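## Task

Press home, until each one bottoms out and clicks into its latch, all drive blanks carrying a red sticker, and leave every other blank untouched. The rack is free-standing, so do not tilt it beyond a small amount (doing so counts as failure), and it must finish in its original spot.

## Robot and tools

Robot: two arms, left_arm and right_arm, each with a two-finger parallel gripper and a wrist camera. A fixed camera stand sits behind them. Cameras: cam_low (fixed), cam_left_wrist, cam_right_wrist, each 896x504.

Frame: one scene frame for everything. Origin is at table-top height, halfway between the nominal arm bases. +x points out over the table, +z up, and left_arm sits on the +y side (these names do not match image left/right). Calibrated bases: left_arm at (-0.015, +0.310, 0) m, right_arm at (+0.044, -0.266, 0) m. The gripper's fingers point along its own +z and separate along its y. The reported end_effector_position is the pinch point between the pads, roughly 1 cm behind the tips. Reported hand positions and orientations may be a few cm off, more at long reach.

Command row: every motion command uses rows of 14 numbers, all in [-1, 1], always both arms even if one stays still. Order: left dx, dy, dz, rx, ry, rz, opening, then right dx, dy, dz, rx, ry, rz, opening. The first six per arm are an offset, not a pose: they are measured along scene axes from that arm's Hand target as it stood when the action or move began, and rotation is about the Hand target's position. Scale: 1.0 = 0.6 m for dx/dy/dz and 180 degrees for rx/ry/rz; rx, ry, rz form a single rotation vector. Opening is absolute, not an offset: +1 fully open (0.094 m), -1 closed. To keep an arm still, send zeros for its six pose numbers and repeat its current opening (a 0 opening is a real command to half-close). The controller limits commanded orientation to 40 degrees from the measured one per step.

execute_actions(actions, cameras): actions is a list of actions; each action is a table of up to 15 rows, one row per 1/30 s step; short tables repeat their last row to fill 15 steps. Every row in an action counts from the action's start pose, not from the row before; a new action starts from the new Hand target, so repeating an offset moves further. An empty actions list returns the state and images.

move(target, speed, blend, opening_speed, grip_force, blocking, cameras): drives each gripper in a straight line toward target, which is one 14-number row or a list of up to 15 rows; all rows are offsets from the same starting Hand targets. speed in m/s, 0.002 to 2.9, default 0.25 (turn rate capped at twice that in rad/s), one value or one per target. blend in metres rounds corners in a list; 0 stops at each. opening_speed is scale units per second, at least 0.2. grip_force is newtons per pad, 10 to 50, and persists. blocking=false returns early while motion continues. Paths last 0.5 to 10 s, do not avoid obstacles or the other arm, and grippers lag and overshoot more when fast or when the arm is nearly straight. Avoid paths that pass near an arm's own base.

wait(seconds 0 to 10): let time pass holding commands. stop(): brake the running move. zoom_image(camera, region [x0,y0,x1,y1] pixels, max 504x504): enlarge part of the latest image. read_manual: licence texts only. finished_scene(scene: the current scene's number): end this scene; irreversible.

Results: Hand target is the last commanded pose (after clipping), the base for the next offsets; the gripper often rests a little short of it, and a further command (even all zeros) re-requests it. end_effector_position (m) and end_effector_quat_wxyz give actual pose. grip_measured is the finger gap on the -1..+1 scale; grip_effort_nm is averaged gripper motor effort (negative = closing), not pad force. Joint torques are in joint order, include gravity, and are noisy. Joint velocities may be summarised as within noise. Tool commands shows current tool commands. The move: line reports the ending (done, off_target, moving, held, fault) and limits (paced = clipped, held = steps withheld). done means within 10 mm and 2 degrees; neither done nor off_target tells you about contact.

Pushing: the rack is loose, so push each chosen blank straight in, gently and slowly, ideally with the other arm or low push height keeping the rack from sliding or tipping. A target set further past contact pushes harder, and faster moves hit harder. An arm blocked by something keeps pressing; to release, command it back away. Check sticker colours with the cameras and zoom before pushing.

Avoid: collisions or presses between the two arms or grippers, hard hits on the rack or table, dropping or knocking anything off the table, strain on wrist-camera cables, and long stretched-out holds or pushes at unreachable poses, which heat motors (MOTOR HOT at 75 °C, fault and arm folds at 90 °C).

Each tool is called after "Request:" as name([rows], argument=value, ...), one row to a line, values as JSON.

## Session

Request:
execute_actions(actions=[], cameras=["cam_low"])

Scene clock: 0.00 s.
left_arm: end_effector_position=(+0.2148, +0.3876, +0.0992) grip_measured=+1.000 grip_effort_nm=n/a end_effector_quat_wxyz=(+0.425, -0.238, +0.872, +0.040) | right_arm: end_effector_position=(+0.3073, -0.2564, +0.1244) grip_measured=+1.000 grip_effort_nm=n/a end_effector_quat_wxyz=(+0.536, -0.127, +0.834, -0.028)
Joint positions: left_arm=[0.294 0.568 0.32 -0.444 -0.068 -0.23 0.094] | right_arm=[-0.07 0.478 0.202 -0.166 -0.159 -0.278 0.094]
Joint velocities: within noise
Joint torques (N m): no reading
Heat: left arm: 22 °C; right arm: 23 °C.
Hand target: left_arm +0.2169, +0.3892, +0.1061; +0.434, -0.237, +0.868, +0.043 | right_arm +0.3069, -0.2552, +0.1264; +0.538, -0.126, +0.833, -0.025
Tool commands: left_gripper/opening=+1.0 right_gripper/opening=+1.0
Images, in order (width x height): cam_low 896x504.

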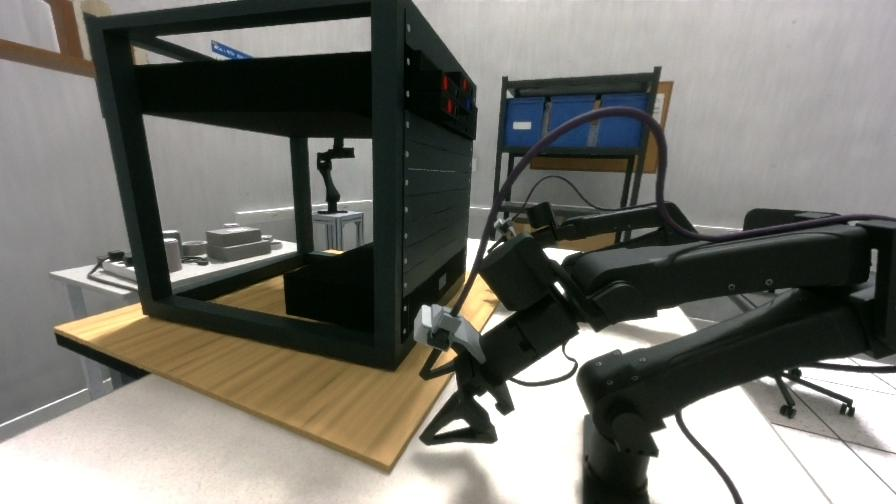

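Request:
move(target=[-0.028,-0.382,0.657,0.0896,-0.2007,-0.1295,-1,-0.162,0.208,0.606,0.0687,-0.1345,-0.046,-1], speed=0.28, cameras=["cam_left_wrist", "cam_right_wrist"])

Scene clock: 4.23 s.
left_arm: end_effector_position=(+0.1998, +0.1521, +0.4956) grip_measured=-0.997 grip_effort_nm=-0.16 end_effector_quat_wxyz=(+0.700, +0.024, +0.713, +0.006) | right_arm: end_effector_position=(+0.2118, -0.1257, +0.4857) grip_measured=-0.997 grip_effort_nm=-0.19 end_effector_quat_wxyz=(+0.706, -0.038, +0.706, +0.030)
Joint positions: left_arm=[-1.332 1.053 1.482 -0.508 -1.329 -0.034 0] | right_arm=[1.663 0.923 1.386 -0.553 1.561 0.079 0]
Joint torques (N m): left_arm=[0.53 -2.35 4.11 1.8 -0.28 0.05] | right_arm=[0.94 -0.05 6.05 1.44 0.2 -0.11]
Heat: left arm: 22 °C; right arm: 24 °C.
Hand target: left_arm +0.2001, +0.1600, +0.5003; +0.707, +0.000, +0.707, +0.000 | right_arm +0.2097, -0.1305, +0.4900; +0.707, +0.000, +0.707, +0.000
Off the commanded pose: left_arm 0.009 m, 3 deg | right_arm 0.007 m, 5 deg.
joint sent to its limit (right arm) — joint 5 (wrist yaw), upper limit. The joint targets are off in orientation, not in position.
move: off_target (left_arm, right_arm)
camera_calibration:
cam_left_wrist: T_world_to_cam=[[-0.0357188, -0.997914, -0.0537795, 0.184871], [-0.451743, 0.0641247, -0.889841, 0.555412], [0.891433, -0.00748956, -0.453091, 0.137483], [0, 0, 0, 1]] pos_world=[0.13495, 0.149899, 0.566462]
cam_right_wrist: T_world_to_cam=[[0.11021, -0.993864, -0.00941006, -0.144569], [-0.429393, -0.0390726, -0.902272, 0.562238], [0.896368, 0.10348, -0.431065, 0.123124], [0, 0, 0, 1]] pos_world=[0.14699, -0.134454, 0.559006]
Images, in order (width x height): cam_left_wrist 896x504, cam_right_wrist 896x504.

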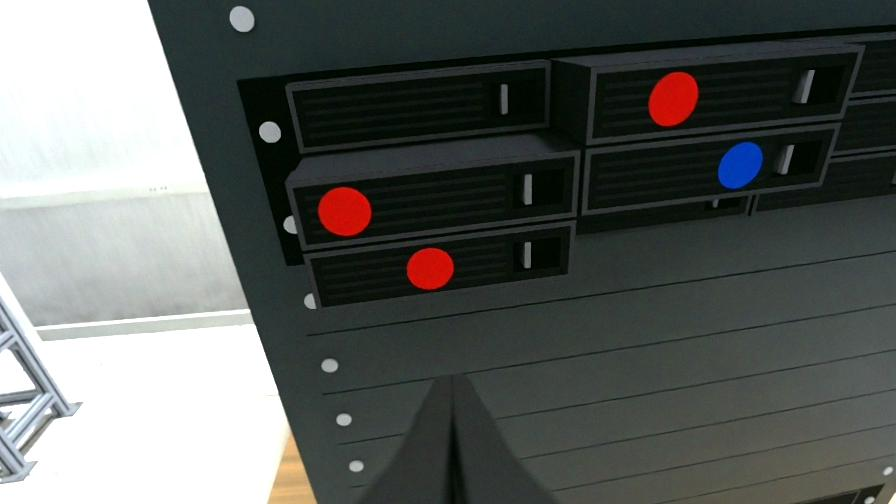

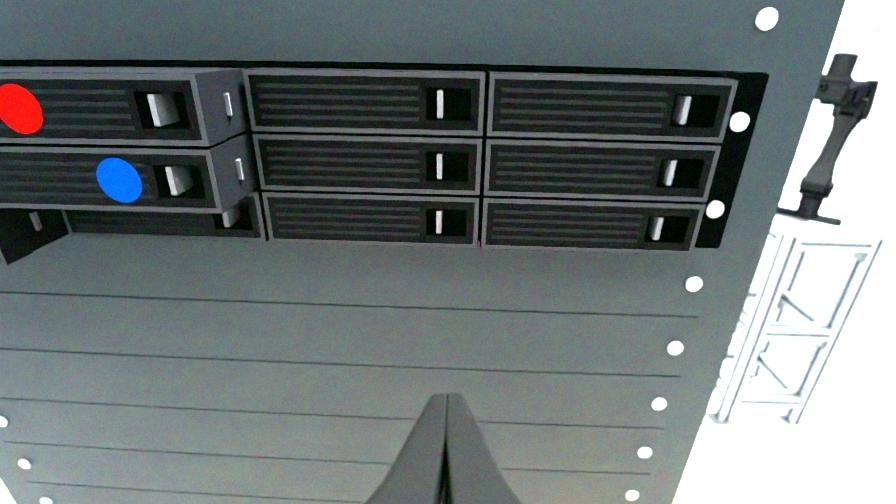

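Request:
move(target=[0.1,0,0.03,0,0.05,0,-1,0,0,0,0,0,0,-1], speed=0.15, cameras=["cam_left_wrist"])

Scene clock: 12.33 s.
left_arm: end_effector_position=(+0.2609, +0.1566, +0.5186) grip_measured=-0.997 grip_effort_nm=-0.16 end_effector_quat_wxyz=(+0.655, +0.001, +0.755, -0.002) | right_arm: end_effector_position=(+0.2118, -0.1257, +0.4857) grip_measured=-0.997 grip_effort_nm=-0.18 end_effector_quat_wxyz=(+0.706, -0.038, +0.706, +0.029)
Joint positions: left_arm=[-0.985 1.291 1.903 -0.872 -0.987 -0.219 0] | right_arm=[1.663 0.923 1.386 -0.553 1.561 0.078 0]
Joint torques (N m): left_arm=[0.61 -2.36 6.37 1.16 -0.07 -0.17] | right_arm=[0.95 -0.06 6.01 1.46 0.2 -0.11]
Heat: left arm: 22 °C; right arm: 25 °C.
Hand target: left_arm +0.2601, +0.1600, +0.5183; +0.649, +0.000, +0.760, +0.000 | right_arm +0.2097, -0.1305, +0.4900; +0.707, +0.000, +0.707, +0.000
Off the commanded pose: left_arm 0.004 m, 1 deg | right_arm 0.007 m, 5 deg.
joint sent to its limit (right arm) — joint 5 (wrist yaw), upper limit. The joint targets are off in orientation, not in position.
move: off_target (right_arm)
camera_calibration:
cam_left_wrist: T_world_to_cam=[[-0.01572, -0.99984, -0.00849416, 0.164299], [-0.559187, 0.0158337, -0.82889, 0.607291], [0.828892, -0.0082803, -0.559347, 0.164919], [0, 0, 0, 1]] pos_world=[0.205472, 0.156023, 0.59702]
Images, in order (width x height): cam_left_wrist 896x504.

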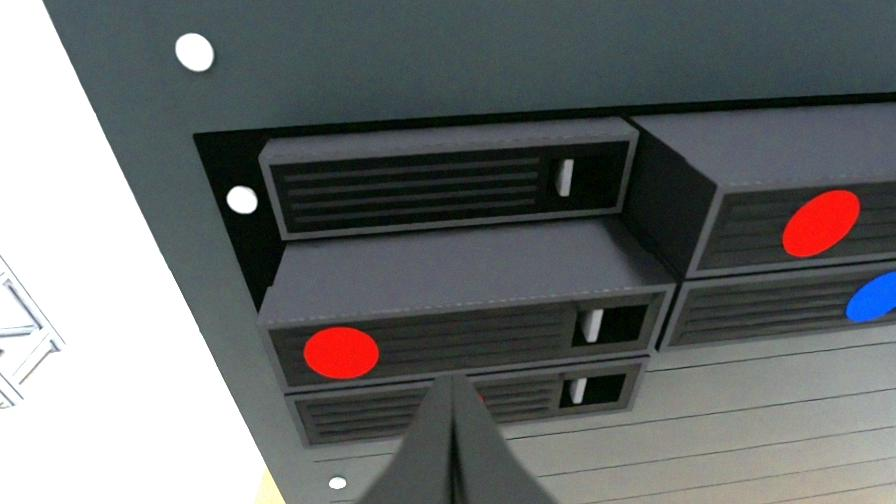

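Request:
move([
  [0.02,-0.004,-0.006,0,0,0,-1,0,0,0,0,0,0,-1],
  [0.04,-0.005,-0.006,0,0,0,-1,0,0,0,0,0,0,-1],
], speed=0.06, blend=[0.005, 0], cameras=["cam_left_wrist"])

Scene clock: 14.77 s.
left_arm: end_effector_position=(+0.2823, +0.1573, +0.5062) grip_measured=-0.997 grip_effort_nm=-0.16 end_effector_quat_wxyz=(+0.640, +0.010, +0.768, +0.011) | right_arm: end_effector_position=(+0.2118, -0.1257, +0.4857) grip_measured=-0.997 grip_effort_nm=-0.18 end_effector_quat_wxyz=(+0.706, -0.038, +0.706, +0.029)
Joint positions: left_arm=[-0.889 1.323 1.903 -0.872 -0.895 -0.201 0] | right_arm=[1.663 0.923 1.386 -0.553 1.561 0.078 0]
Joint torques (N m): left_arm=[0.57 -3.18 5.3 1.98 -0.08 0.06] | right_arm=[0.96 -0.08 6.02 1.46 0.19 -0.11]
Heat: left arm: 22 °C; right arm: 25 °C.
Hand target: left_arm +0.2841, +0.1570, +0.5148; +0.650, +0.000, +0.760, +0.000 | right_arm +0.2097, -0.1305, +0.4900; +0.707, +0.000, +0.707, +0.000
Off the commanded pose: left_arm 0.009 m, 2 deg | right_arm 0.007 m, 5 deg.
joint sent to its limit (right arm) — joint 5 (wrist yaw), upper limit. The joint targets are off in orientation, not in position.
move: off_target (right_arm)
camera_calibration:
cam_left_wrist: T_world_to_cam=[[-0.0128869, -0.999186, -0.038216, 0.179396], [-0.591272, 0.0384361, -0.805556, 0.602549], [0.806369, 0.012215, -0.591287, 0.159648], [0, 0, 0, 1]] pos_world=[0.229847, 0.15414, 0.58664]
Images, in order (width x height): cam_left_wrist 896x504.

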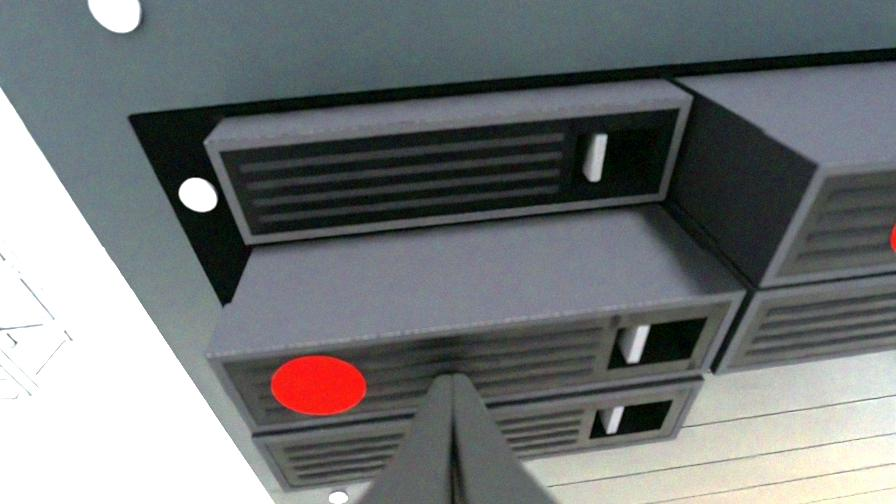

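Request:
move(target=[0.083,0,0.003,0,0,0,-1,0,0,0,0,0,0,-1], speed=0.045, cameras=["cam_left_wrist"])

Scene clock: 16.83 s.
left_arm: end_effector_position=(+0.3194, +0.1620, +0.5115) grip_measured=-0.997 grip_effort_nm=-0.16 end_effector_quat_wxyz=(+0.642, +0.005, +0.767, +0.003) | right_arm: end_effector_position=(+0.2118, -0.1257, +0.4857) grip_measured=-0.997 grip_effort_nm=-0.18 end_effector_quat_wxyz=(+0.706, -0.038, +0.706, +0.029)
Joint positions: left_arm=[-0.737 1.39 1.955 -0.807 -0.743 -0.155 0] | right_arm=[1.663 0.923 1.386 -0.553 1.561 0.078 0]
Joint torques (N m): left_arm=[2.45 -1.18 6.23 2.22 0.11 0.08] | right_arm=[0.95 -0.06 6.02 1.46 0.2 -0.11]
Heat: left arm: 23 °C; right arm: 25 °C.
Hand target: left_arm +0.3339, +0.1570, +0.5165; +0.649, +0.000, +0.760, +0.000 | right_arm +0.2097, -0.1305, +0.4900; +0.707, +0.000, +0.707, +0.000
Off the commanded pose: left_arm 0.016 m, 1 deg | right_arm 0.007 m, 5 deg.
joint sent to its limit (right arm) — joint 5 (wrist yaw), upper limit. The joint targets are off in orientation, not in position.
move: off_target (left_arm, right_arm)
camera_calibration:
cam_left_wrist: T_world_to_cam=[[-0.0148644, -0.999694, -0.0197749, 0.176047], [-0.588235, 0.0247356, -0.808312, 0.631269], [0.808553, -0.000382755, -0.588423, 0.132588], [0, 0, 0, 1]] pos_world=[0.266747, 0.160429, 0.591761]
Images, in order (width x height): cam_left_wrist 896x504.

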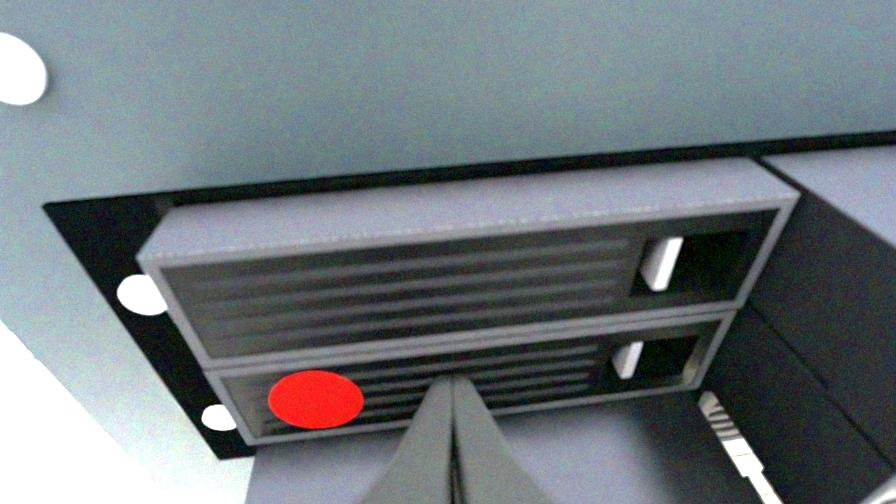

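Request:
move(target=[0.025,0,0,0,0,0,-1,0,0,0,0,0,0,-1], speed=0.04, cameras=["cam_left_wrist"])

Scene clock: 18.23 s.
left_arm: end_effector_position=(+0.3231, +0.1599, +0.5087) grip_measured=-0.997 grip_effort_nm=-0.16 end_effector_quat_wxyz=(+0.634, +0.021, +0.773, -0.006) | right_arm: end_effector_position=(+0.2118, -0.1257, +0.4857) grip_measured=-0.997 grip_effort_nm=-0.18 end_effector_quat_wxyz=(+0.706, -0.038, +0.706, +0.029)
Joint positions: left_arm=[-0.709 1.399 1.972 -0.829 -0.679 -0.144 0] | right_arm=[1.663 0.923 1.386 -0.553 1.561 0.078 0]
Joint torques (N m): left_arm=[3.78 0.54 6.08 2.68 -0.13 0.08] | right_arm=[0.95 -0.06 6.01 1.46 0.19 -0.11]
Heat: left arm: 24 °C; right arm: 25 °C.
Hand target: left_arm +0.3489, +0.1571, +0.5166; +0.650, +0.000, +0.760, +0.000 | right_arm +0.2097, -0.1305, +0.4900; +0.707, +0.000, +0.707, +0.000
Off the commanded pose: left_arm 0.027 m, 3 deg | right_arm 0.007 m, 5 deg.
joint sent to its limit (right arm) — joint 5 (wrist yaw), upper limit. The joint targets are off in orientation, not in position.
move: off_target (left_arm, right_arm)
camera_calibration:
cam_left_wrist: T_world_to_cam=[[-0.0515367, -0.998304, -0.0270674, 0.18942], [-0.603225, 0.0527186, -0.795827, 0.625311], [0.795905, -0.0246866, -0.604919, 0.144345], [0, 0, 0, 1]] pos_world=[0.27208, 0.159696, 0.590084]
Images, in order (width x height): cam_left_wrist 896x504.

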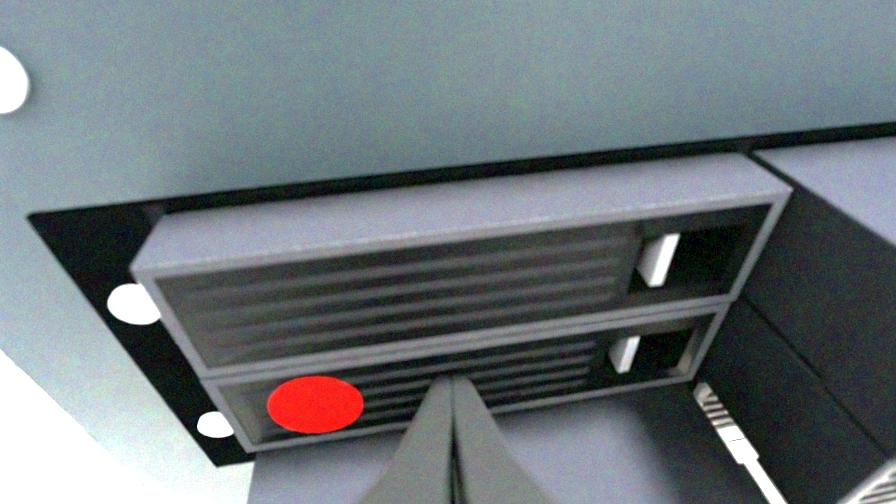

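Request:
move([
  [-0.135,-0.006,0,0,0,0,-1,0,0,0,0,0,0,-1],
  [-0.125,-0.006,-0.051,0,0,0,-1,0,0,0,0,0,0,-1],
], speed=0.12, blend=[0.005, 0], cameras=["cam_left_wrist", "cam_low"])

Scene clock: 21.10 s.
left_arm: end_effector_position=(+0.2743, +0.1452, +0.4741) grip_measured=-0.997 grip_effort_nm=-0.16 end_effector_quat_wxyz=(+0.633, +0.031, +0.774, +0.012) | right_arm: end_effector_position=(+0.2118, -0.1257, +0.4857) grip_measured=-0.997 grip_effort_nm=-0.18 end_effector_quat_wxyz=(+0.706, -0.038, +0.706, +0.029)
Joint positions: left_arm=[-0.942 1.255 1.72 -0.798 -0.915 -0.209 0] | right_arm=[1.663 0.923 1.386 -0.553 1.561 0.078 0]
Joint torques (N m): left_arm=[0.44 -4.83 4.31 2.12 -0.47 -0.14] | right_arm=[0.92 -0.06 6.01 1.46 0.19 -0.11]
Heat: left arm: 24 °C; right arm: 25 °C.
Hand target: left_arm +0.2739, +0.1535, +0.4860; +0.650, +0.000, +0.760, +0.000 | right_arm +0.2097, -0.1305, +0.4900; +0.707, +0.000, +0.707, +0.000
Off the commanded pose: left_arm 0.014 m, 5 deg | right_arm 0.007 m, 5 deg.
joint sent to its limit (right arm) — joint 5 (wrist yaw), upper limit. The joint targets are off in orientation, not in position.
move: off_target (left_arm, right_arm)
camera_calibration:
cam_left_wrist: T_world_to_cam=[[-0.0456321, -0.996737, -0.0665827, 0.18813], [-0.604733, 0.0806142, -0.792338, 0.563778], [0.79512, 0.00410872, -0.606438, 0.158634], [0, 0, 0, 1]] pos_world=[0.223387, 0.141416, 0.555431]
Images, in order (width x height): cam_low 896x504, cam_left_wrist 896x504.

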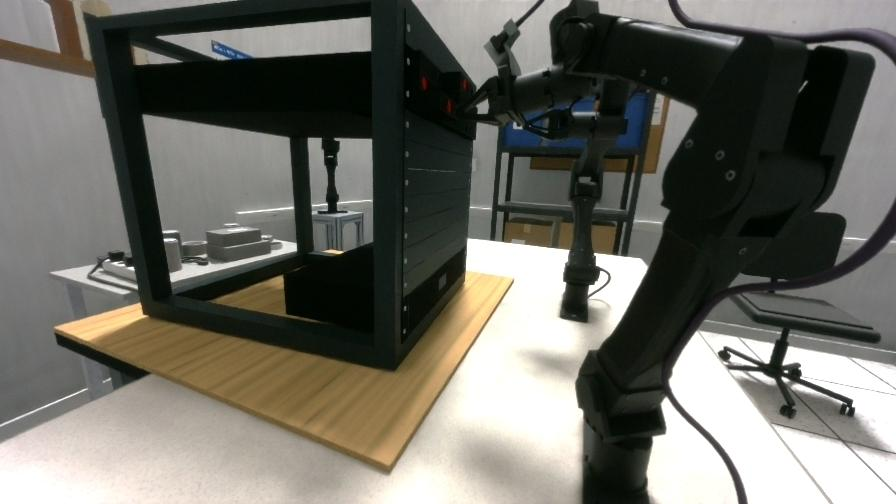

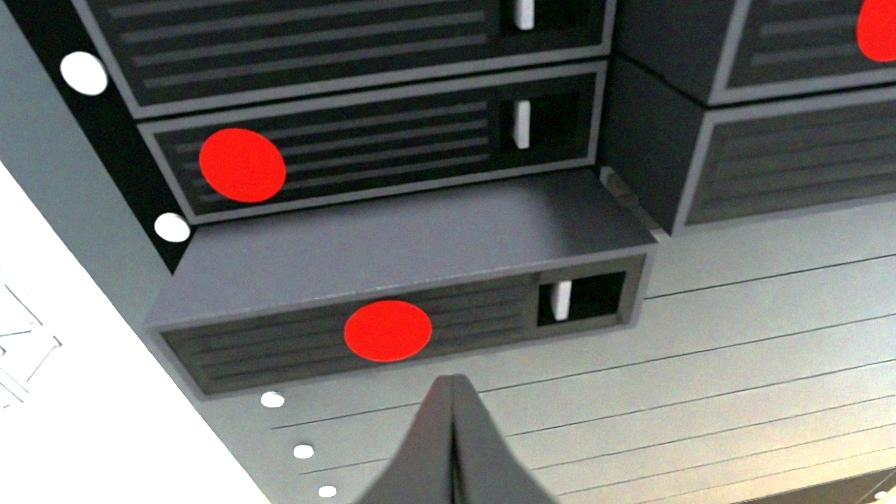

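Request:
move([
  [0,0.015,0.008,0,0,0,-1,0,0,0,0,0,0,-1],
  [0.008,0.015,0.008,0,0,0,-1,0,0,0,0,0,0,-1],
], speed=0.06, cameras=["cam_left_wrist"])

Scene clock: 23.47 s.
left_arm: end_effector_position=(+0.2786, +0.1611, +0.4777) grip_measured=-0.997 grip_effort_nm=-0.16 end_effector_quat_wxyz=(+0.635, +0.015, +0.773, +0.019) | right_arm: end_effector_position=(+0.2118, -0.1257, +0.4857) grip_measured=-0.997 grip_effort_nm=-0.18 end_effector_quat_wxyz=(+0.706, -0.038, +0.706, +0.029)
Joint positions: left_arm=[-0.894 1.24 1.72 -0.798 -0.901 -0.204 0] | right_arm=[1.663 0.923 1.386 -0.553 1.561 0.078 0]
Joint torques (N m): left_arm=[0.49 -3.7 5.37 2.13 -0.09 0.06] | right_arm=[0.95 -0.08 6.02 1.47 0.19 -0.11]
Heat: left arm: 25 °C; right arm: 25 °C.
Hand target: left_arm +0.2788, +0.1625, +0.4907; +0.649, +0.000, +0.760, +0.000 | right_arm +0.2097, -0.1305, +0.4900; +0.707, +0.000, +0.707, +0.000
Off the commanded pose: left_arm 0.013 m, 4 deg | right_arm 0.007 m, 5 deg.
joint sent to its limit (right arm) — joint 5 (wrist yaw), upper limit. The joint targets are off in orientation, not in position.
move: off_target (left_arm, right_arm)
camera_calibration:
cam_left_wrist: T_world_to_cam=[[-0.0112746, -0.998327, -0.0567124, 0.190339], [-0.602861, 0.0520355, -0.796148, 0.573755], [0.797767, 0.0252135, -0.602439, 0.151298], [0, 0, 0, 1]] pos_world=[0.22734, 0.15635, 0.558736]
Images, in order (width x height): cam_left_wrist 896x504.

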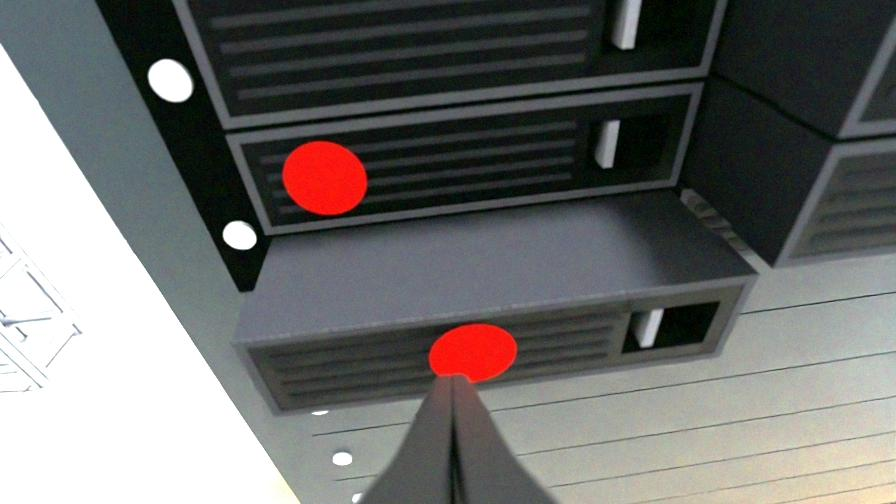

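Request:
move(target=[0.113,-0.006,0.009,0,0,0,-1,0,0,0,0,0,0,-1], speed=0.045, cameras=["cam_left_wrist"])

Scene clock: 26.50 s.
left_arm: end_effector_position=(+0.3213, +0.1631, +0.4749) grip_measured=-0.997 grip_effort_nm=-0.16 end_effector_quat_wxyz=(+0.619, +0.029, +0.785, +0.011) | right_arm: end_effector_position=(+0.2118, -0.1257, +0.4857) grip_measured=-0.997 grip_effort_nm=-0.18 end_effector_quat_wxyz=(+0.706, -0.038, +0.706, +0.029)
Joint positions: left_arm=[-0.709 1.328 1.793 -0.772 -0.688 -0.144 0] | right_arm=[1.663 0.923 1.386 -0.553 1.561 0.078 0]
Joint torques (N m): left_arm=[3.47 0.24 7.43 3.04 -0.09 0.08] | right_arm=[0.94 -0.08 6.02 1.46 0.2 -0.11]
Heat: left arm: 26 °C; right arm: 26 °C.
Hand target: left_arm +0.3464, +0.1589, +0.4963; +0.650, +0.000, +0.760, +0.000 | right_arm +0.2097, -0.1305, +0.4900; +0.707, +0.000, +0.707, +0.000
Off the commanded pose: left_arm 0.033 m, 6 deg | right_arm 0.007 m, 5 deg.
joint sent to its limit (right arm) — joint 5 (wrist yaw), upper limit. The joint targets are off in orientation, not in position.
move: off_target (left_arm, right_arm)
camera_calibration:
cam_left_wrist: T_world_to_cam=[[-0.0447263, -0.997096, -0.0616374, 0.20556], [-0.632497, 0.0760215, -0.770823, 0.590838], [0.77327, 0.0045094, -0.63406, 0.141776], [0, 0, 0, 1]] pos_world=[0.273266, 0.159408, 0.557996]
Images, in order (width x height): cam_left_wrist 896x504.

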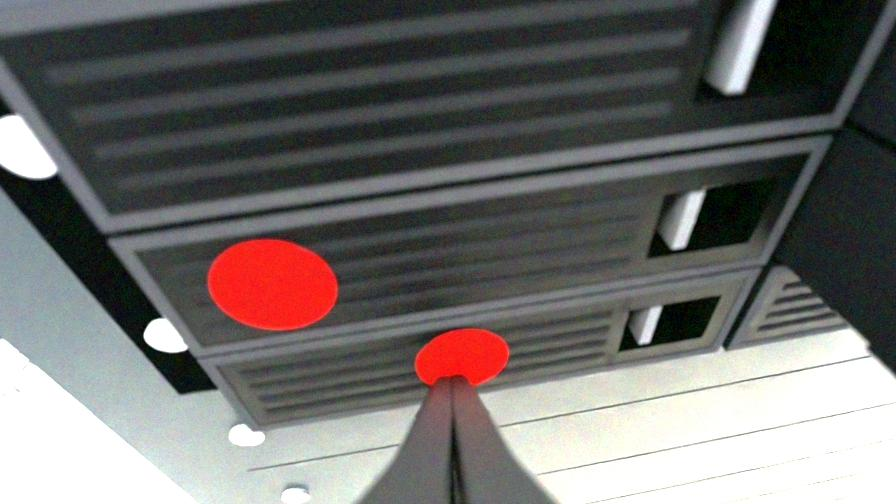

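Request:
move([
  [-0.133,-0.006,0.01,0,0,0,-1,0,0,0,0,0,0,-1],
  [-0.124,-0.183,0.083,0,0.033,0,-1,0,0,0,0,0,0,-1],
], speed=0.15, blend=[0.008, 0], cameras=["cam_left_wrist", "cam_right_wrist"])

Scene clock: 30.37 s.
left_arm: end_effector_position=(+0.2724, +0.0457, +0.5507) grip_measured=-0.997 grip_effort_nm=-0.16 end_effector_quat_wxyz=(+0.652, +0.014, +0.758, -0.033) | right_arm: end_effector_position=(+0.2118, -0.1257, +0.4857) grip_measured=-0.997 grip_effort_nm=-0.18 end_effector_quat_wxyz=(+0.706, -0.038, +0.706, +0.029)
Joint positions: left_arm=[-1.141 1.913 2.839 -1.241 -1.073 -0.311 0] | right_arm=[1.663 0.923 1.386 -0.553 1.561 0.078 0]
Joint torques (N m): left_arm=[-0.34 -6.32 4.37 1.09 -0.47 -0.12] | right_arm=[0.96 -0.08 6.02 1.46 0.19 -0.11]
Heat: left arm: 26 °C; right arm: 26 °C.
Hand target: left_arm +0.2721, +0.0490, +0.5459; +0.609, +0.000, +0.793, +0.000 | right_arm +0.2097, -0.1305, +0.4900; +0.707, +0.000, +0.707, +0.000
Off the commanded pose: left_arm 0.006 m, 8 deg | right_arm 0.007 m, 5 deg.
joint sent to its limit (right arm) — joint 5 (wrist yaw), upper limit. The joint targets are off in orientation, not in position.
move: off_target (left_arm, right_arm)
camera_calibration:
cam_left_wrist: T_world_to_cam=[[-0.0762737, -0.996839, 0.0222169, 0.053361], [-0.56446, 0.0248009, -0.825088, 0.6409], [0.821929, -0.075473, -0.564568, 0.180251], [0, 0, 0, 1]] pos_world=[0.217679, 0.0509016, 0.629377]
cam_right_wrist: T_world_to_cam=[[0.110249, -0.993873, -0.00788248, -0.145318], [-0.429315, -0.0404675, -0.902248, 0.561989], [0.8964, 0.102856, -0.431146, 0.123161], [0, 0, 0, 1]] pos_world=[0.14689, -0.134353, 0.559008]
Images, in order (width x height): cam_left_wrist 896x504, cam_right_wrist 896x504.

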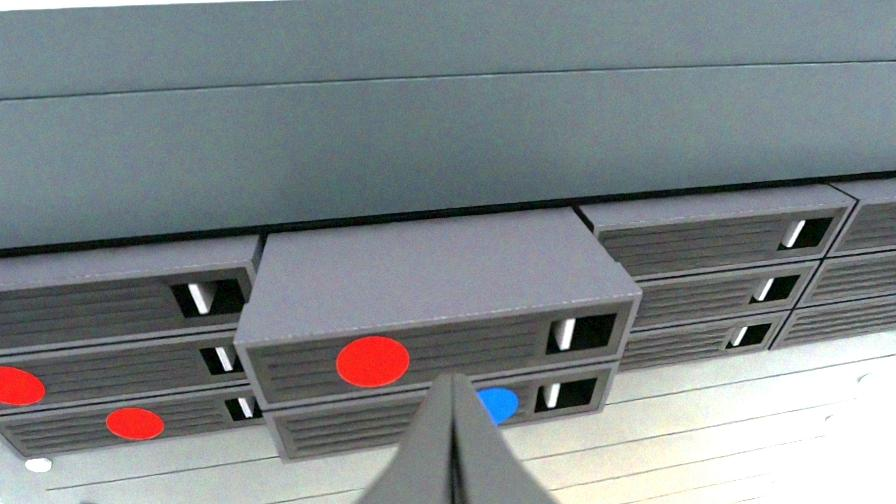

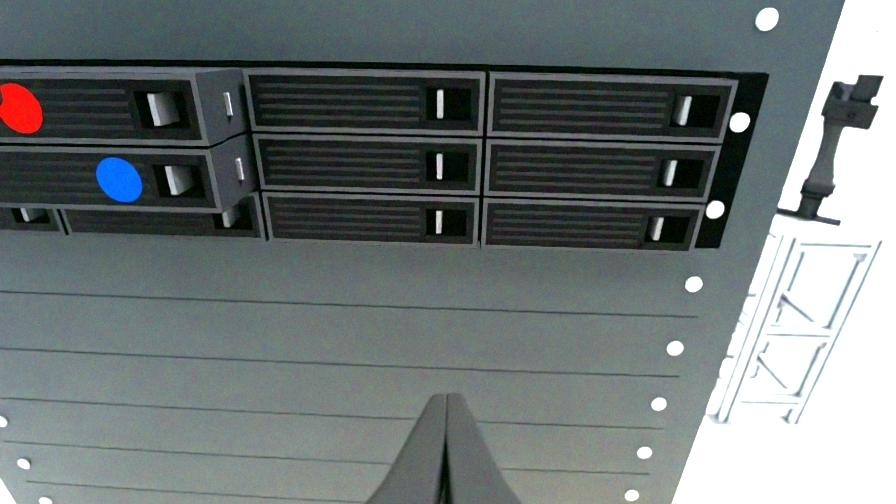

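Request:
move([
  [0,0,-0.009,0,0,0,-1,0,0,0,0,0,0,-1],
  [0.015,0,-0.009,0,0,0,-1,0,0,0,0,0,0,-1],
], speed=0.06, cameras=["cam_left_wrist"])

Scene clock: 34.10 s.
left_arm: end_effector_position=(+0.2791, +0.0491, +0.5442) grip_measured=-0.997 grip_effort_nm=-0.16 end_effector_quat_wxyz=(+0.647, +0.006, +0.762, -0.024) | right_arm: end_effector_position=(+0.2118, -0.1257, +0.4857) grip_measured=-0.997 grip_effort_nm=-0.19 end_effector_quat_wxyz=(+0.706, -0.038, +0.706, +0.029)
Joint positions: left_arm=[-1.12 1.927 2.849 -1.269 -1.073 -0.337 0] | right_arm=[1.663 0.923 1.386 -0.553 1.561 0.078 0]
Joint torques (N m): left_arm=[0.43 -6.41 4.37 1.22 -0.17 0.04] | right_arm=[0.95 -0.06 6.02 1.46 0.2 -0.11]
Heat: left arm: 26 °C; right arm: 26 °C.
Hand target: left_arm +0.2812, +0.0490, +0.5405; +0.609, +0.000, +0.793, +0.000 | right_arm +0.2097, -0.1305, +0.4900; +0.707, +0.000, +0.707, +0.000
Off the commanded pose: left_arm 0.004 m, 6 deg | right_arm 0.007 m, 5 deg.
elbow stopped short (left arm): the move would have taken joint 3 (elbow) straighter than the controller allows.
joint sent to its limit (right arm) — joint 5 (wrist yaw), upper limit. The joint targets are off in orientation, not in position.
move: off_target (left_arm, right_arm)
camera_calibration:
cam_left_wrist: T_world_to_cam=[[-0.0509718, -0.998503, 0.0198402, 0.0516953], [-0.576704, 0.013209, -0.816846, 0.638842], [0.815362, -0.053078, -0.576514, 0.178637], [0, 0, 0, 1]] pos_world=[0.225404, 0.0526611, 0.623797]
Images, in order (width x height): cam_left_wrist 896x504.

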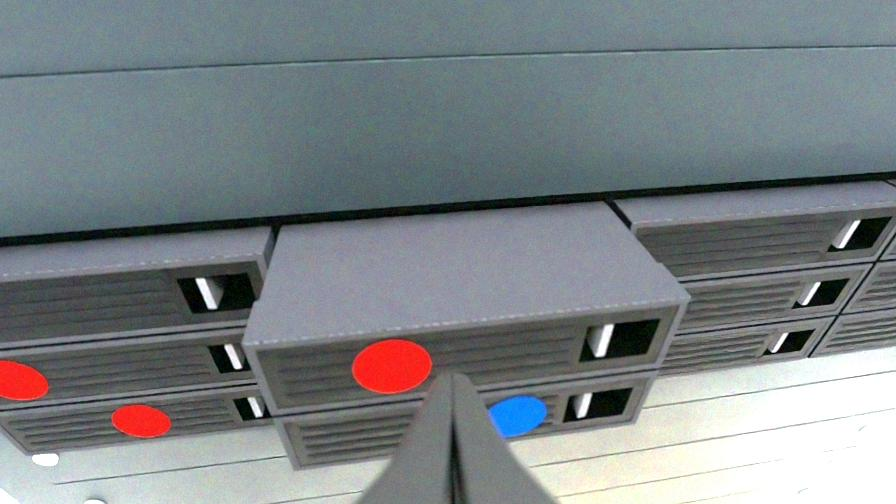

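Request:
move(target=[0.008,0,-0.008,-0.005,-0.028,-0.111,-1,0,0,0,0,0,0,-1], speed=0.1, cameras=["cam_left_wrist"])

Scene clock: 41.17 s.
left_arm: end_effector_position=(+0.2879, +0.0436, +0.5187) grip_measured=-0.997 grip_effort_nm=-0.16 end_effector_quat_wxyz=(+0.615, +0.147, +0.769, -0.093) | right_arm: end_effector_position=(+0.2118, -0.1257, +0.4857) grip_measured=-0.997 grip_effort_nm=-0.18 end_effector_quat_wxyz=(+0.706, -0.038, +0.706, +0.029)
Joint positions: left_arm=[-0.968 1.583 2.236 -0.936 -0.631 -0.132 0] | right_arm=[1.663 0.923 1.386 -0.553 1.561 0.078 0]
Joint torques (N m): left_arm=[0.53 -7.98 3.62 2.32 -0.04 0.07] | right_arm=[0.95 -0.06 6.02 1.46 0.19 -0.12]
Heat: left arm: 26 °C; right arm: 26 °C.
Hand target: left_arm +0.2860, +0.0490, +0.5357; +0.634, +0.133, +0.753, -0.112 | right_arm +0.2097, -0.1305, +0.4900; +0.707, +0.000, +0.707, +0.000
Off the commanded pose: left_arm 0.018 m, 4 deg | right_arm 0.007 m, 5 deg.
joint sent to its limit (right arm) — joint 5 (wrist yaw), upper limit. The joint targets are off in orientation, not in position.
move: off_target (left_arm, right_arm)
camera_calibration:
cam_left_wrist: T_world_to_cam=[[-0.352385, -0.93473, -0.0458809, 0.165275], [-0.575645, 0.255146, -0.776874, 0.591504], [0.737873, -0.247347, -0.627983, 0.214016], [0, 0, 0, 1]] pos_world=[0.24082, 0.0565034, 0.601505]
Images, in order (width x height): cam_left_wrist 896x504.

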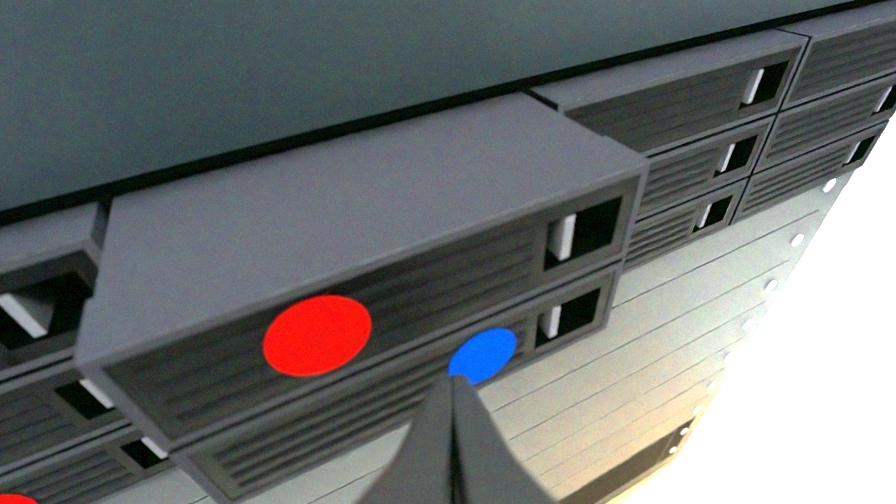

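Request:
move(target=[-0.012,0,0.03,0,0,0,-1,0,0,0,0,0,0,-1], speed=0.08, cameras=["cam_left_wrist"])

Scene clock: 43.13 s.
left_arm: end_effector_position=(+0.2807, +0.0456, +0.5569) grip_measured=-0.997 grip_effort_nm=-0.16 end_effector_quat_wxyz=(+0.640, +0.129, +0.747, -0.125) | right_arm: end_effector_position=(+0.2118, -0.1257, +0.4857) grip_measured=-0.997 grip_effort_nm=-0.18 end_effector_quat_wxyz=(+0.706, -0.038, +0.706, +0.029)
Joint positions: left_arm=[-0.981 1.637 2.416 -0.965 -0.631 -0.132 0] | right_arm=[1.663 0.923 1.386 -0.553 1.561 0.078 0]
Joint torques (N m): left_arm=[-0.57 -5.08 5.78 1.34 -0.24 0.02] | right_arm=[0.95 -0.06 6 1.46 0.2 -0.11]
Heat: left arm: 26 °C; right arm: 26 °C.
Hand target: left_arm +0.2787, +0.0490, +0.5538; +0.634, +0.133, +0.753, -0.112 | right_arm +0.2097, -0.1305, +0.4900; +0.707, +0.000, +0.707, +0.000
Off the commanded pose: left_arm 0.005 m, 2 deg | right_arm 0.007 m, 5 deg.
joint sent to its limit (right arm) — joint 5 (wrist yaw), upper limit. The joint targets are off in orientation, not in position.
move: off_target (right_arm)
camera_calibration:
cam_left_wrist: T_world_to_cam=[[-0.363564, -0.931499, 0.0114535, 0.137347], [-0.530481, 0.196908, -0.82451, 0.633032], [0.765775, -0.305838, -0.565731, 0.203973], [0, 0, 0, 1]] pos_world=[0.229548, 0.0656717, 0.635763]
Images, in order (width x height): cam_left_wrist 896x504.

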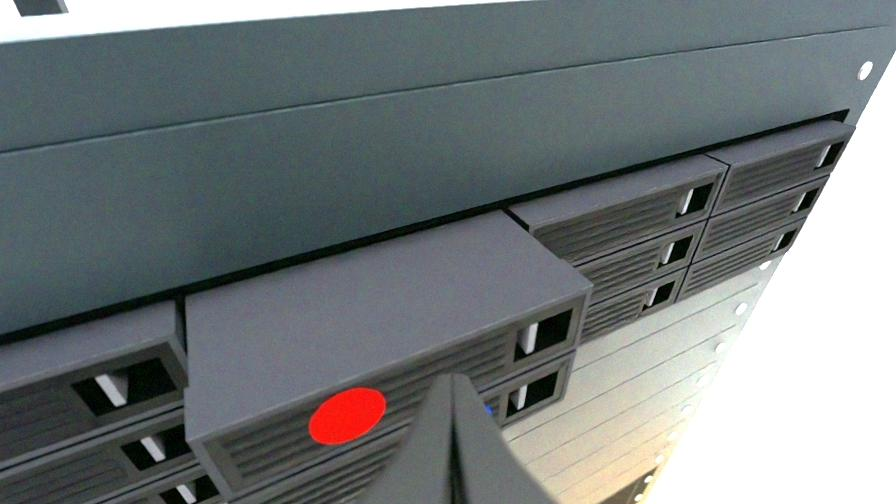

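Request:
move(target=[0.0,0,-0.015,0,0,0,-1,0,0,0,0,0,0,-1], speed=0.06, cameras=["cam_left_wrist"])

Scene clock: 45.00 s.
left_arm: end_effector_position=(+0.2831, +0.0417, +0.5351) grip_measured=-0.997 grip_effort_nm=-0.16 end_effector_quat_wxyz=(+0.624, +0.144, +0.761, -0.107) | right_arm: end_effector_position=(+0.2118, -0.1257, +0.4857) grip_measured=-0.997 grip_effort_nm=-0.18 end_effector_quat_wxyz=(+0.706, -0.038, +0.706, +0.029)
Joint positions: left_arm=[-0.981 1.616 2.331 -0.965 -0.631 -0.132 0] | right_arm=[1.663 0.923 1.386 -0.553 1.561 0.078 0]
Joint torques (N m): left_arm=[-0.58 -7.72 3.55 1.94 -0.3 0] | right_arm=[0.94 -0.08 6.04 1.45 0.2 -0.11]
Heat: left arm: 26 °C; right arm: 26 °C.
Hand target: left_arm +0.2787, +0.0490, +0.5448; +0.634, +0.133, +0.753, -0.112 | right_arm +0.2097, -0.1305, +0.4900; +0.707, +0.000, +0.707, +0.000
Off the commanded pose: left_arm 0.013 m, 2 deg | right_arm 0.007 m, 5 deg.
joint sent to its limit (right arm) — joint 5 (wrist yaw), upper limit. The joint targets are off in orientation, not in position.
move: off_target (left_arm, right_arm)
camera_calibration:
cam_left_wrist: T_world_to_cam=[[-0.363888, -0.931081, -0.0259554, 0.155], [-0.55801, 0.240226, -0.794303, 0.606977], [0.745795, -0.274554, -0.606968, 0.21491], [0, 0, 0, 1]] pos_world=[0.234823, 0.0575106, 0.61659]
Images, in order (width x height): cam_left_wrist 896x504.

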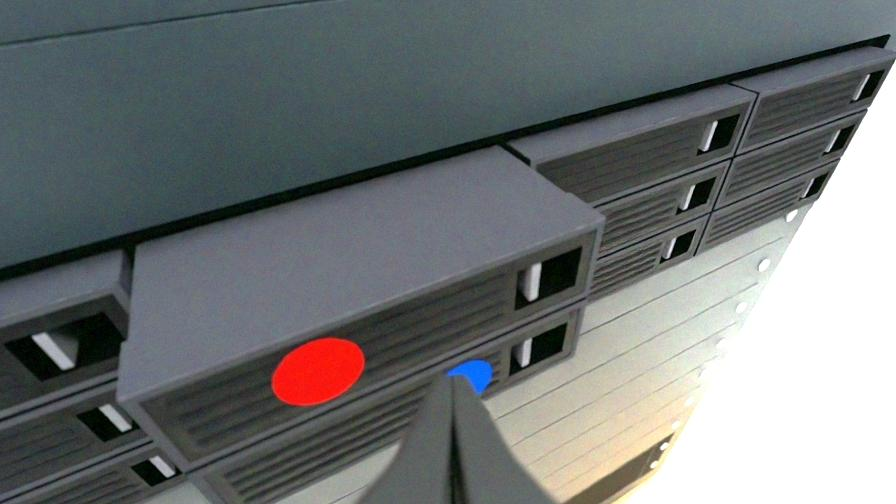

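Request:
move(target=[0.0,0.008,0.009,0,0,0,-1,0,0,0,0,0,0,-1], speed=0.06)

Scene clock: 47.03 s.
left_arm: end_effector_position=(+0.2816, +0.0442, +0.5418) grip_measured=-0.997 grip_effort_nm=-0.16 end_effector_quat_wxyz=(+0.629, +0.140, +0.757, -0.112) | right_arm: end_effector_position=(+0.2118, -0.1257, +0.4857) grip_measured=-0.997 grip_effort_nm=-0.18 end_effector_quat_wxyz=(+0.706, -0.038, +0.706, +0.029)
Joint positions: left_arm=[-0.981 1.616 2.35 -0.965 -0.631 -0.132 0] | right_arm=[1.663 0.923 1.386 -0.553 1.561 0.078 0]
Joint torques (N m): left_arm=[0.49 -6.5 5.81 1.62 -0.15 0.04] | right_arm=[0.95 -0.06 6.04 1.46 0.19 -0.11]
Heat: left arm: 26 °C; right arm: 26 °C.
Hand target: left_arm +0.2788, +0.0538, +0.5501; +0.634, +0.133, +0.753, -0.112 | right_arm +0.2097, -0.1305, +0.4900; +0.707, +0.000, +0.707, +0.000
Off the commanded pose: left_arm 0.013 m, 1 deg | right_arm 0.007 m, 5 deg.
joint sent to its limit (right arm) — joint 5 (wrist yaw), upper limit. The joint targets are off in orientation, not in position.
move: off_target (left_arm, right_arm)

Request:
move(target=[0.02,0.0,0.005,0,0,0,-1,0,0,0,0,0,0,-1], speed=0.05, cameras=["cam_left_wrist"])

Scene clock: 48.97 s.
left_arm: end_effector_position=(+0.2909, +0.0518, +0.5540) grip_measured=-0.997 grip_effort_nm=-0.16 end_effector_quat_wxyz=(+0.638, +0.126, +0.750, -0.119) | right_arm: end_effector_position=(+0.2118, -0.1257, +0.4857) grip_measured=-0.997 grip_effort_nm=-0.18 end_effector_quat_wxyz=(+0.706, -0.038, +0.706, +0.029)
Joint positions: left_arm=[-0.939 1.641 2.413 -0.965 -0.602 -0.129 0] | right_arm=[1.663 0.923 1.386 -0.553 1.561 0.078 0]
Joint torques (N m): left_arm=[0.42 -5.09 5.81 1.49 0.01 0.07] | right_arm=[0.92 -0.06 6.01 1.46 0.19 -0.11]
Heat: left arm: 26 °C; right arm: 26 °C.
Hand target: left_arm +0.2908, +0.0537, +0.5530; +0.634, +0.133, +0.754, -0.112 | right_arm +0.2097, -0.1305, +0.4900; +0.707, +0.000, +0.707, +0.000
Off the commanded pose: left_arm 0.002 m, 1 deg | right_arm 0.007 m, 5 deg.
joint sent to its limit (right arm) — joint 5 (wrist yaw), upper limit. The joint targets are off in orientation, not in position.
move: off_target (right_arm)
camera_calibration:
cam_left_wrist: T_world_to_cam=[[-0.351157, -0.936272, 0.0090934, 0.144907], [-0.538888, 0.194153, -0.819698, 0.634753], [0.765695, -0.292743, -0.572724, 0.199547], [0, 0, 0, 1]] pos_world=[0.240154, 0.0708485, 0.633273]
Images, in order (width x height): cam_left_wrist 896x504.

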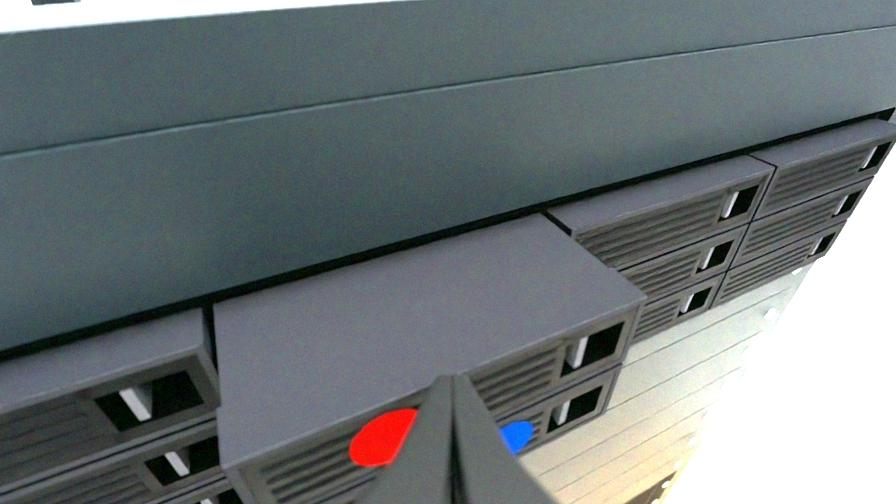

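Request:
move(target=[-0.005,0.0,-0.009,0,0,0,-1,0,0,0,0,0,0,-1], speed=0.05, cameras=["cam_left_wrist"])

Scene clock: 50.67 s.
left_arm: end_effector_position=(+0.2942, +0.0471, +0.5400) grip_measured=-0.997 grip_effort_nm=-0.16 end_effector_quat_wxyz=(+0.627, +0.137, +0.759, -0.106) | right_arm: end_effector_position=(+0.2118, -0.1257, +0.4857) grip_measured=-0.997 grip_effort_nm=-0.18 end_effector_quat_wxyz=(+0.706, -0.038, +0.706, +0.029)
Joint positions: left_arm=[-0.939 1.637 2.37 -0.965 -0.602 -0.123 0] | right_arm=[1.663 0.923 1.386 -0.553 1.561 0.078 0]
Joint torques (N m): left_arm=[-0.55 -8.18 3.38 1.83 -0.11 0.01] | right_arm=[0.94 -0.06 6.01 1.46 0.19 -0.11]
Heat: left arm: 26 °C; right arm: 27 °C.
Hand target: left_arm +0.2878, +0.0539, +0.5477; +0.634, +0.133, +0.753, -0.112 | right_arm +0.2097, -0.1305, +0.4900; +0.707, +0.000, +0.707, +0.000
Off the commanded pose: left_arm 0.012 m, 1 deg | right_arm 0.007 m, 5 deg.
joint sent to its limit (right arm) — joint 5 (wrist yaw), upper limit. The joint targets are off in orientation, not in position.
move: off_target (left_arm, right_arm)
camera_calibration:
cam_left_wrist: T_world_to_cam=[[-0.352246, -0.935701, -0.0196541, 0.157576], [-0.555545, 0.225944, -0.800199, 0.618843], [0.753188, -0.270948, -0.599412, 0.204681], [0, 0, 0, 1]] pos_world=[0.245138, 0.0630784, 0.620983]
Images, in order (width x height): cam_left_wrist 896x504.

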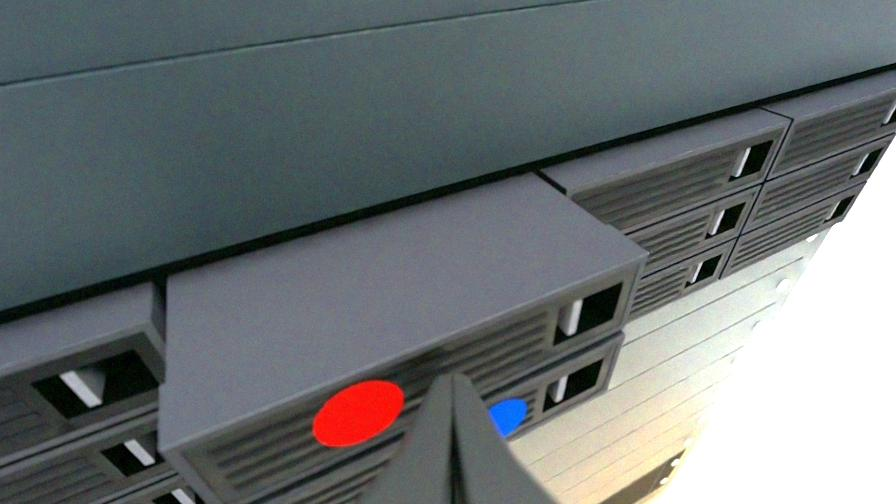

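Request:
move(target=[0.03,0.0,0.004,0,0,0,-1,0,0,0,0,0,0,-1], speed=0.05, cameras=["cam_left_wrist"])

Scene clock: 52.47 s.
left_arm: end_effector_position=(+0.3043, +0.0534, +0.5466) grip_measured=-0.997 grip_effort_nm=-0.16 end_effector_quat_wxyz=(+0.631, +0.132, +0.756, -0.112) | right_arm: end_effector_position=(+0.2118, -0.1257, +0.4857) grip_measured=-0.997 grip_effort_nm=-0.18 end_effector_quat_wxyz=(+0.706, -0.038, +0.706, +0.029)
Joint positions: left_arm=[-0.891 1.655 2.41 -0.965 -0.554 -0.115 0] | right_arm=[1.663 0.923 1.386 -0.553 1.561 0.078 0]
Joint torques (N m): left_arm=[0.61 -5.15 5.75 1.77 0 0.07] | right_arm=[0.96 -0.06 6.02 1.46 0.2 -0.11]
Heat: left arm: 26 °C; right arm: 27 °C.
Hand target: left_arm +0.3058, +0.0539, +0.5501; +0.634, +0.133, +0.753, -0.112 | right_arm +0.2097, -0.1305, +0.4900; +0.707, +0.000, +0.707, +0.000
Off the commanded pose: left_arm 0.004 m, 0 deg | right_arm 0.007 m, 5 deg.
joint sent to its limit (right arm) — joint 5 (wrist yaw), upper limit. The joint targets are off in orientation, not in position.
move: off_target (right_arm)
camera_calibration:
cam_left_wrist: T_world_to_cam=[[-0.351956, -0.935996, -0.00613825, 0.159673], [-0.549619, 0.211969, -0.808077, 0.631551], [0.757658, -0.281034, -0.589045, 0.196352], [0, 0, 0, 1]] pos_world=[0.254543, 0.0707657, 0.626982]
Images, in order (width x height): cam_left_wrist 896x504.

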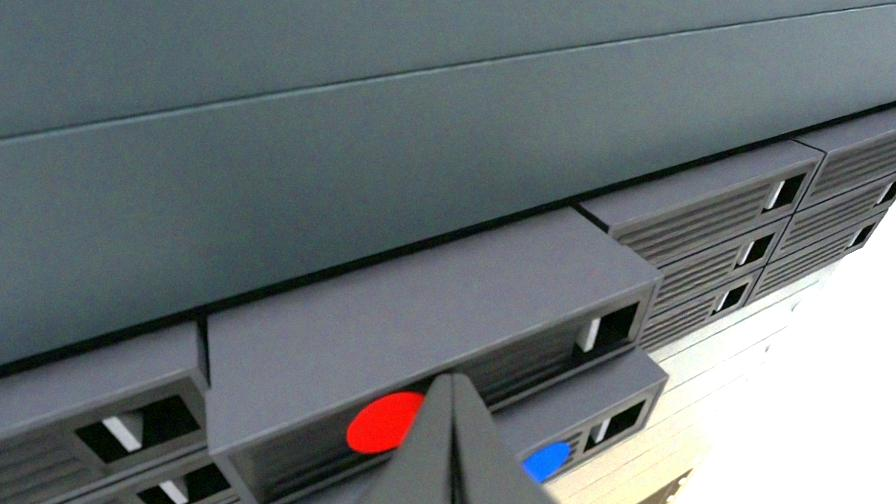

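Request:
move(target=[0.05,-0.004,-0.001,0,0,0,-1,0,0,0,0,0,0,-1], speed=0.045, cameras=["cam_left_wrist"])

Scene clock: 54.27 s.
left_arm: end_effector_position=(+0.3297, +0.0512, +0.5506) grip_measured=-0.997 grip_effort_nm=-0.16 end_effector_quat_wxyz=(+0.634, +0.131, +0.753, -0.120) | right_arm: end_effector_position=(+0.2118, -0.1257, +0.4857) grip_measured=-0.997 grip_effort_nm=-0.18 end_effector_quat_wxyz=(+0.706, -0.038, +0.706, +0.029)
Joint positions: left_arm=[-0.814 1.74 2.521 -0.97 -0.47 -0.101 0] | right_arm=[1.663 0.923 1.386 -0.553 1.561 0.078 0]
Joint torques (N m): left_arm=[1.2 -5.18 5.63 1.79 0 0.08] | right_arm=[0.94 -0.06 6.02 1.46 0.19 -0.11]
Heat: left arm: 27 °C; right arm: 27 °C.
Hand target: left_arm +0.3357, +0.0515, +0.5496; +0.634, +0.133, +0.753, -0.112 | right_arm +0.2097, -0.1305, +0.4900; +0.707, +0.000, +0.707, +0.000
Off the commanded pose: left_arm 0.006 m, 1 deg | right_arm 0.007 m, 5 deg.
joint sent to its limit (right arm) — joint 5 (wrist yaw), upper limit. The joint targets are off in orientation, not in position.
move: off_target (right_arm)
camera_calibration:
cam_left_wrist: T_world_to_cam=[[-0.360119, -0.932891, 0.00528027, 0.162839], [-0.543324, 0.205129, -0.814077, 0.650721], [0.758362, -0.296034, -0.580733, 0.174789], [0, 0, 0, 1]] pos_world=[0.27964, 0.0701734, 0.630383]
Images, in order (width x height): cam_left_wrist 896x504.

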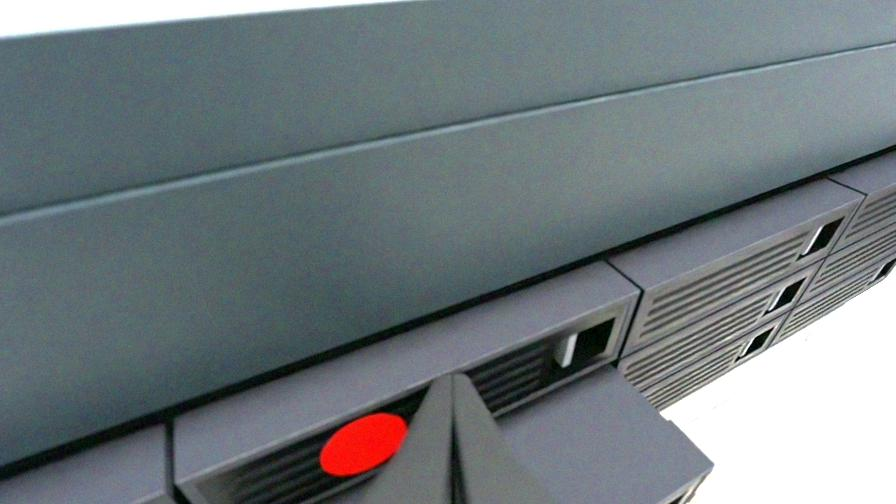

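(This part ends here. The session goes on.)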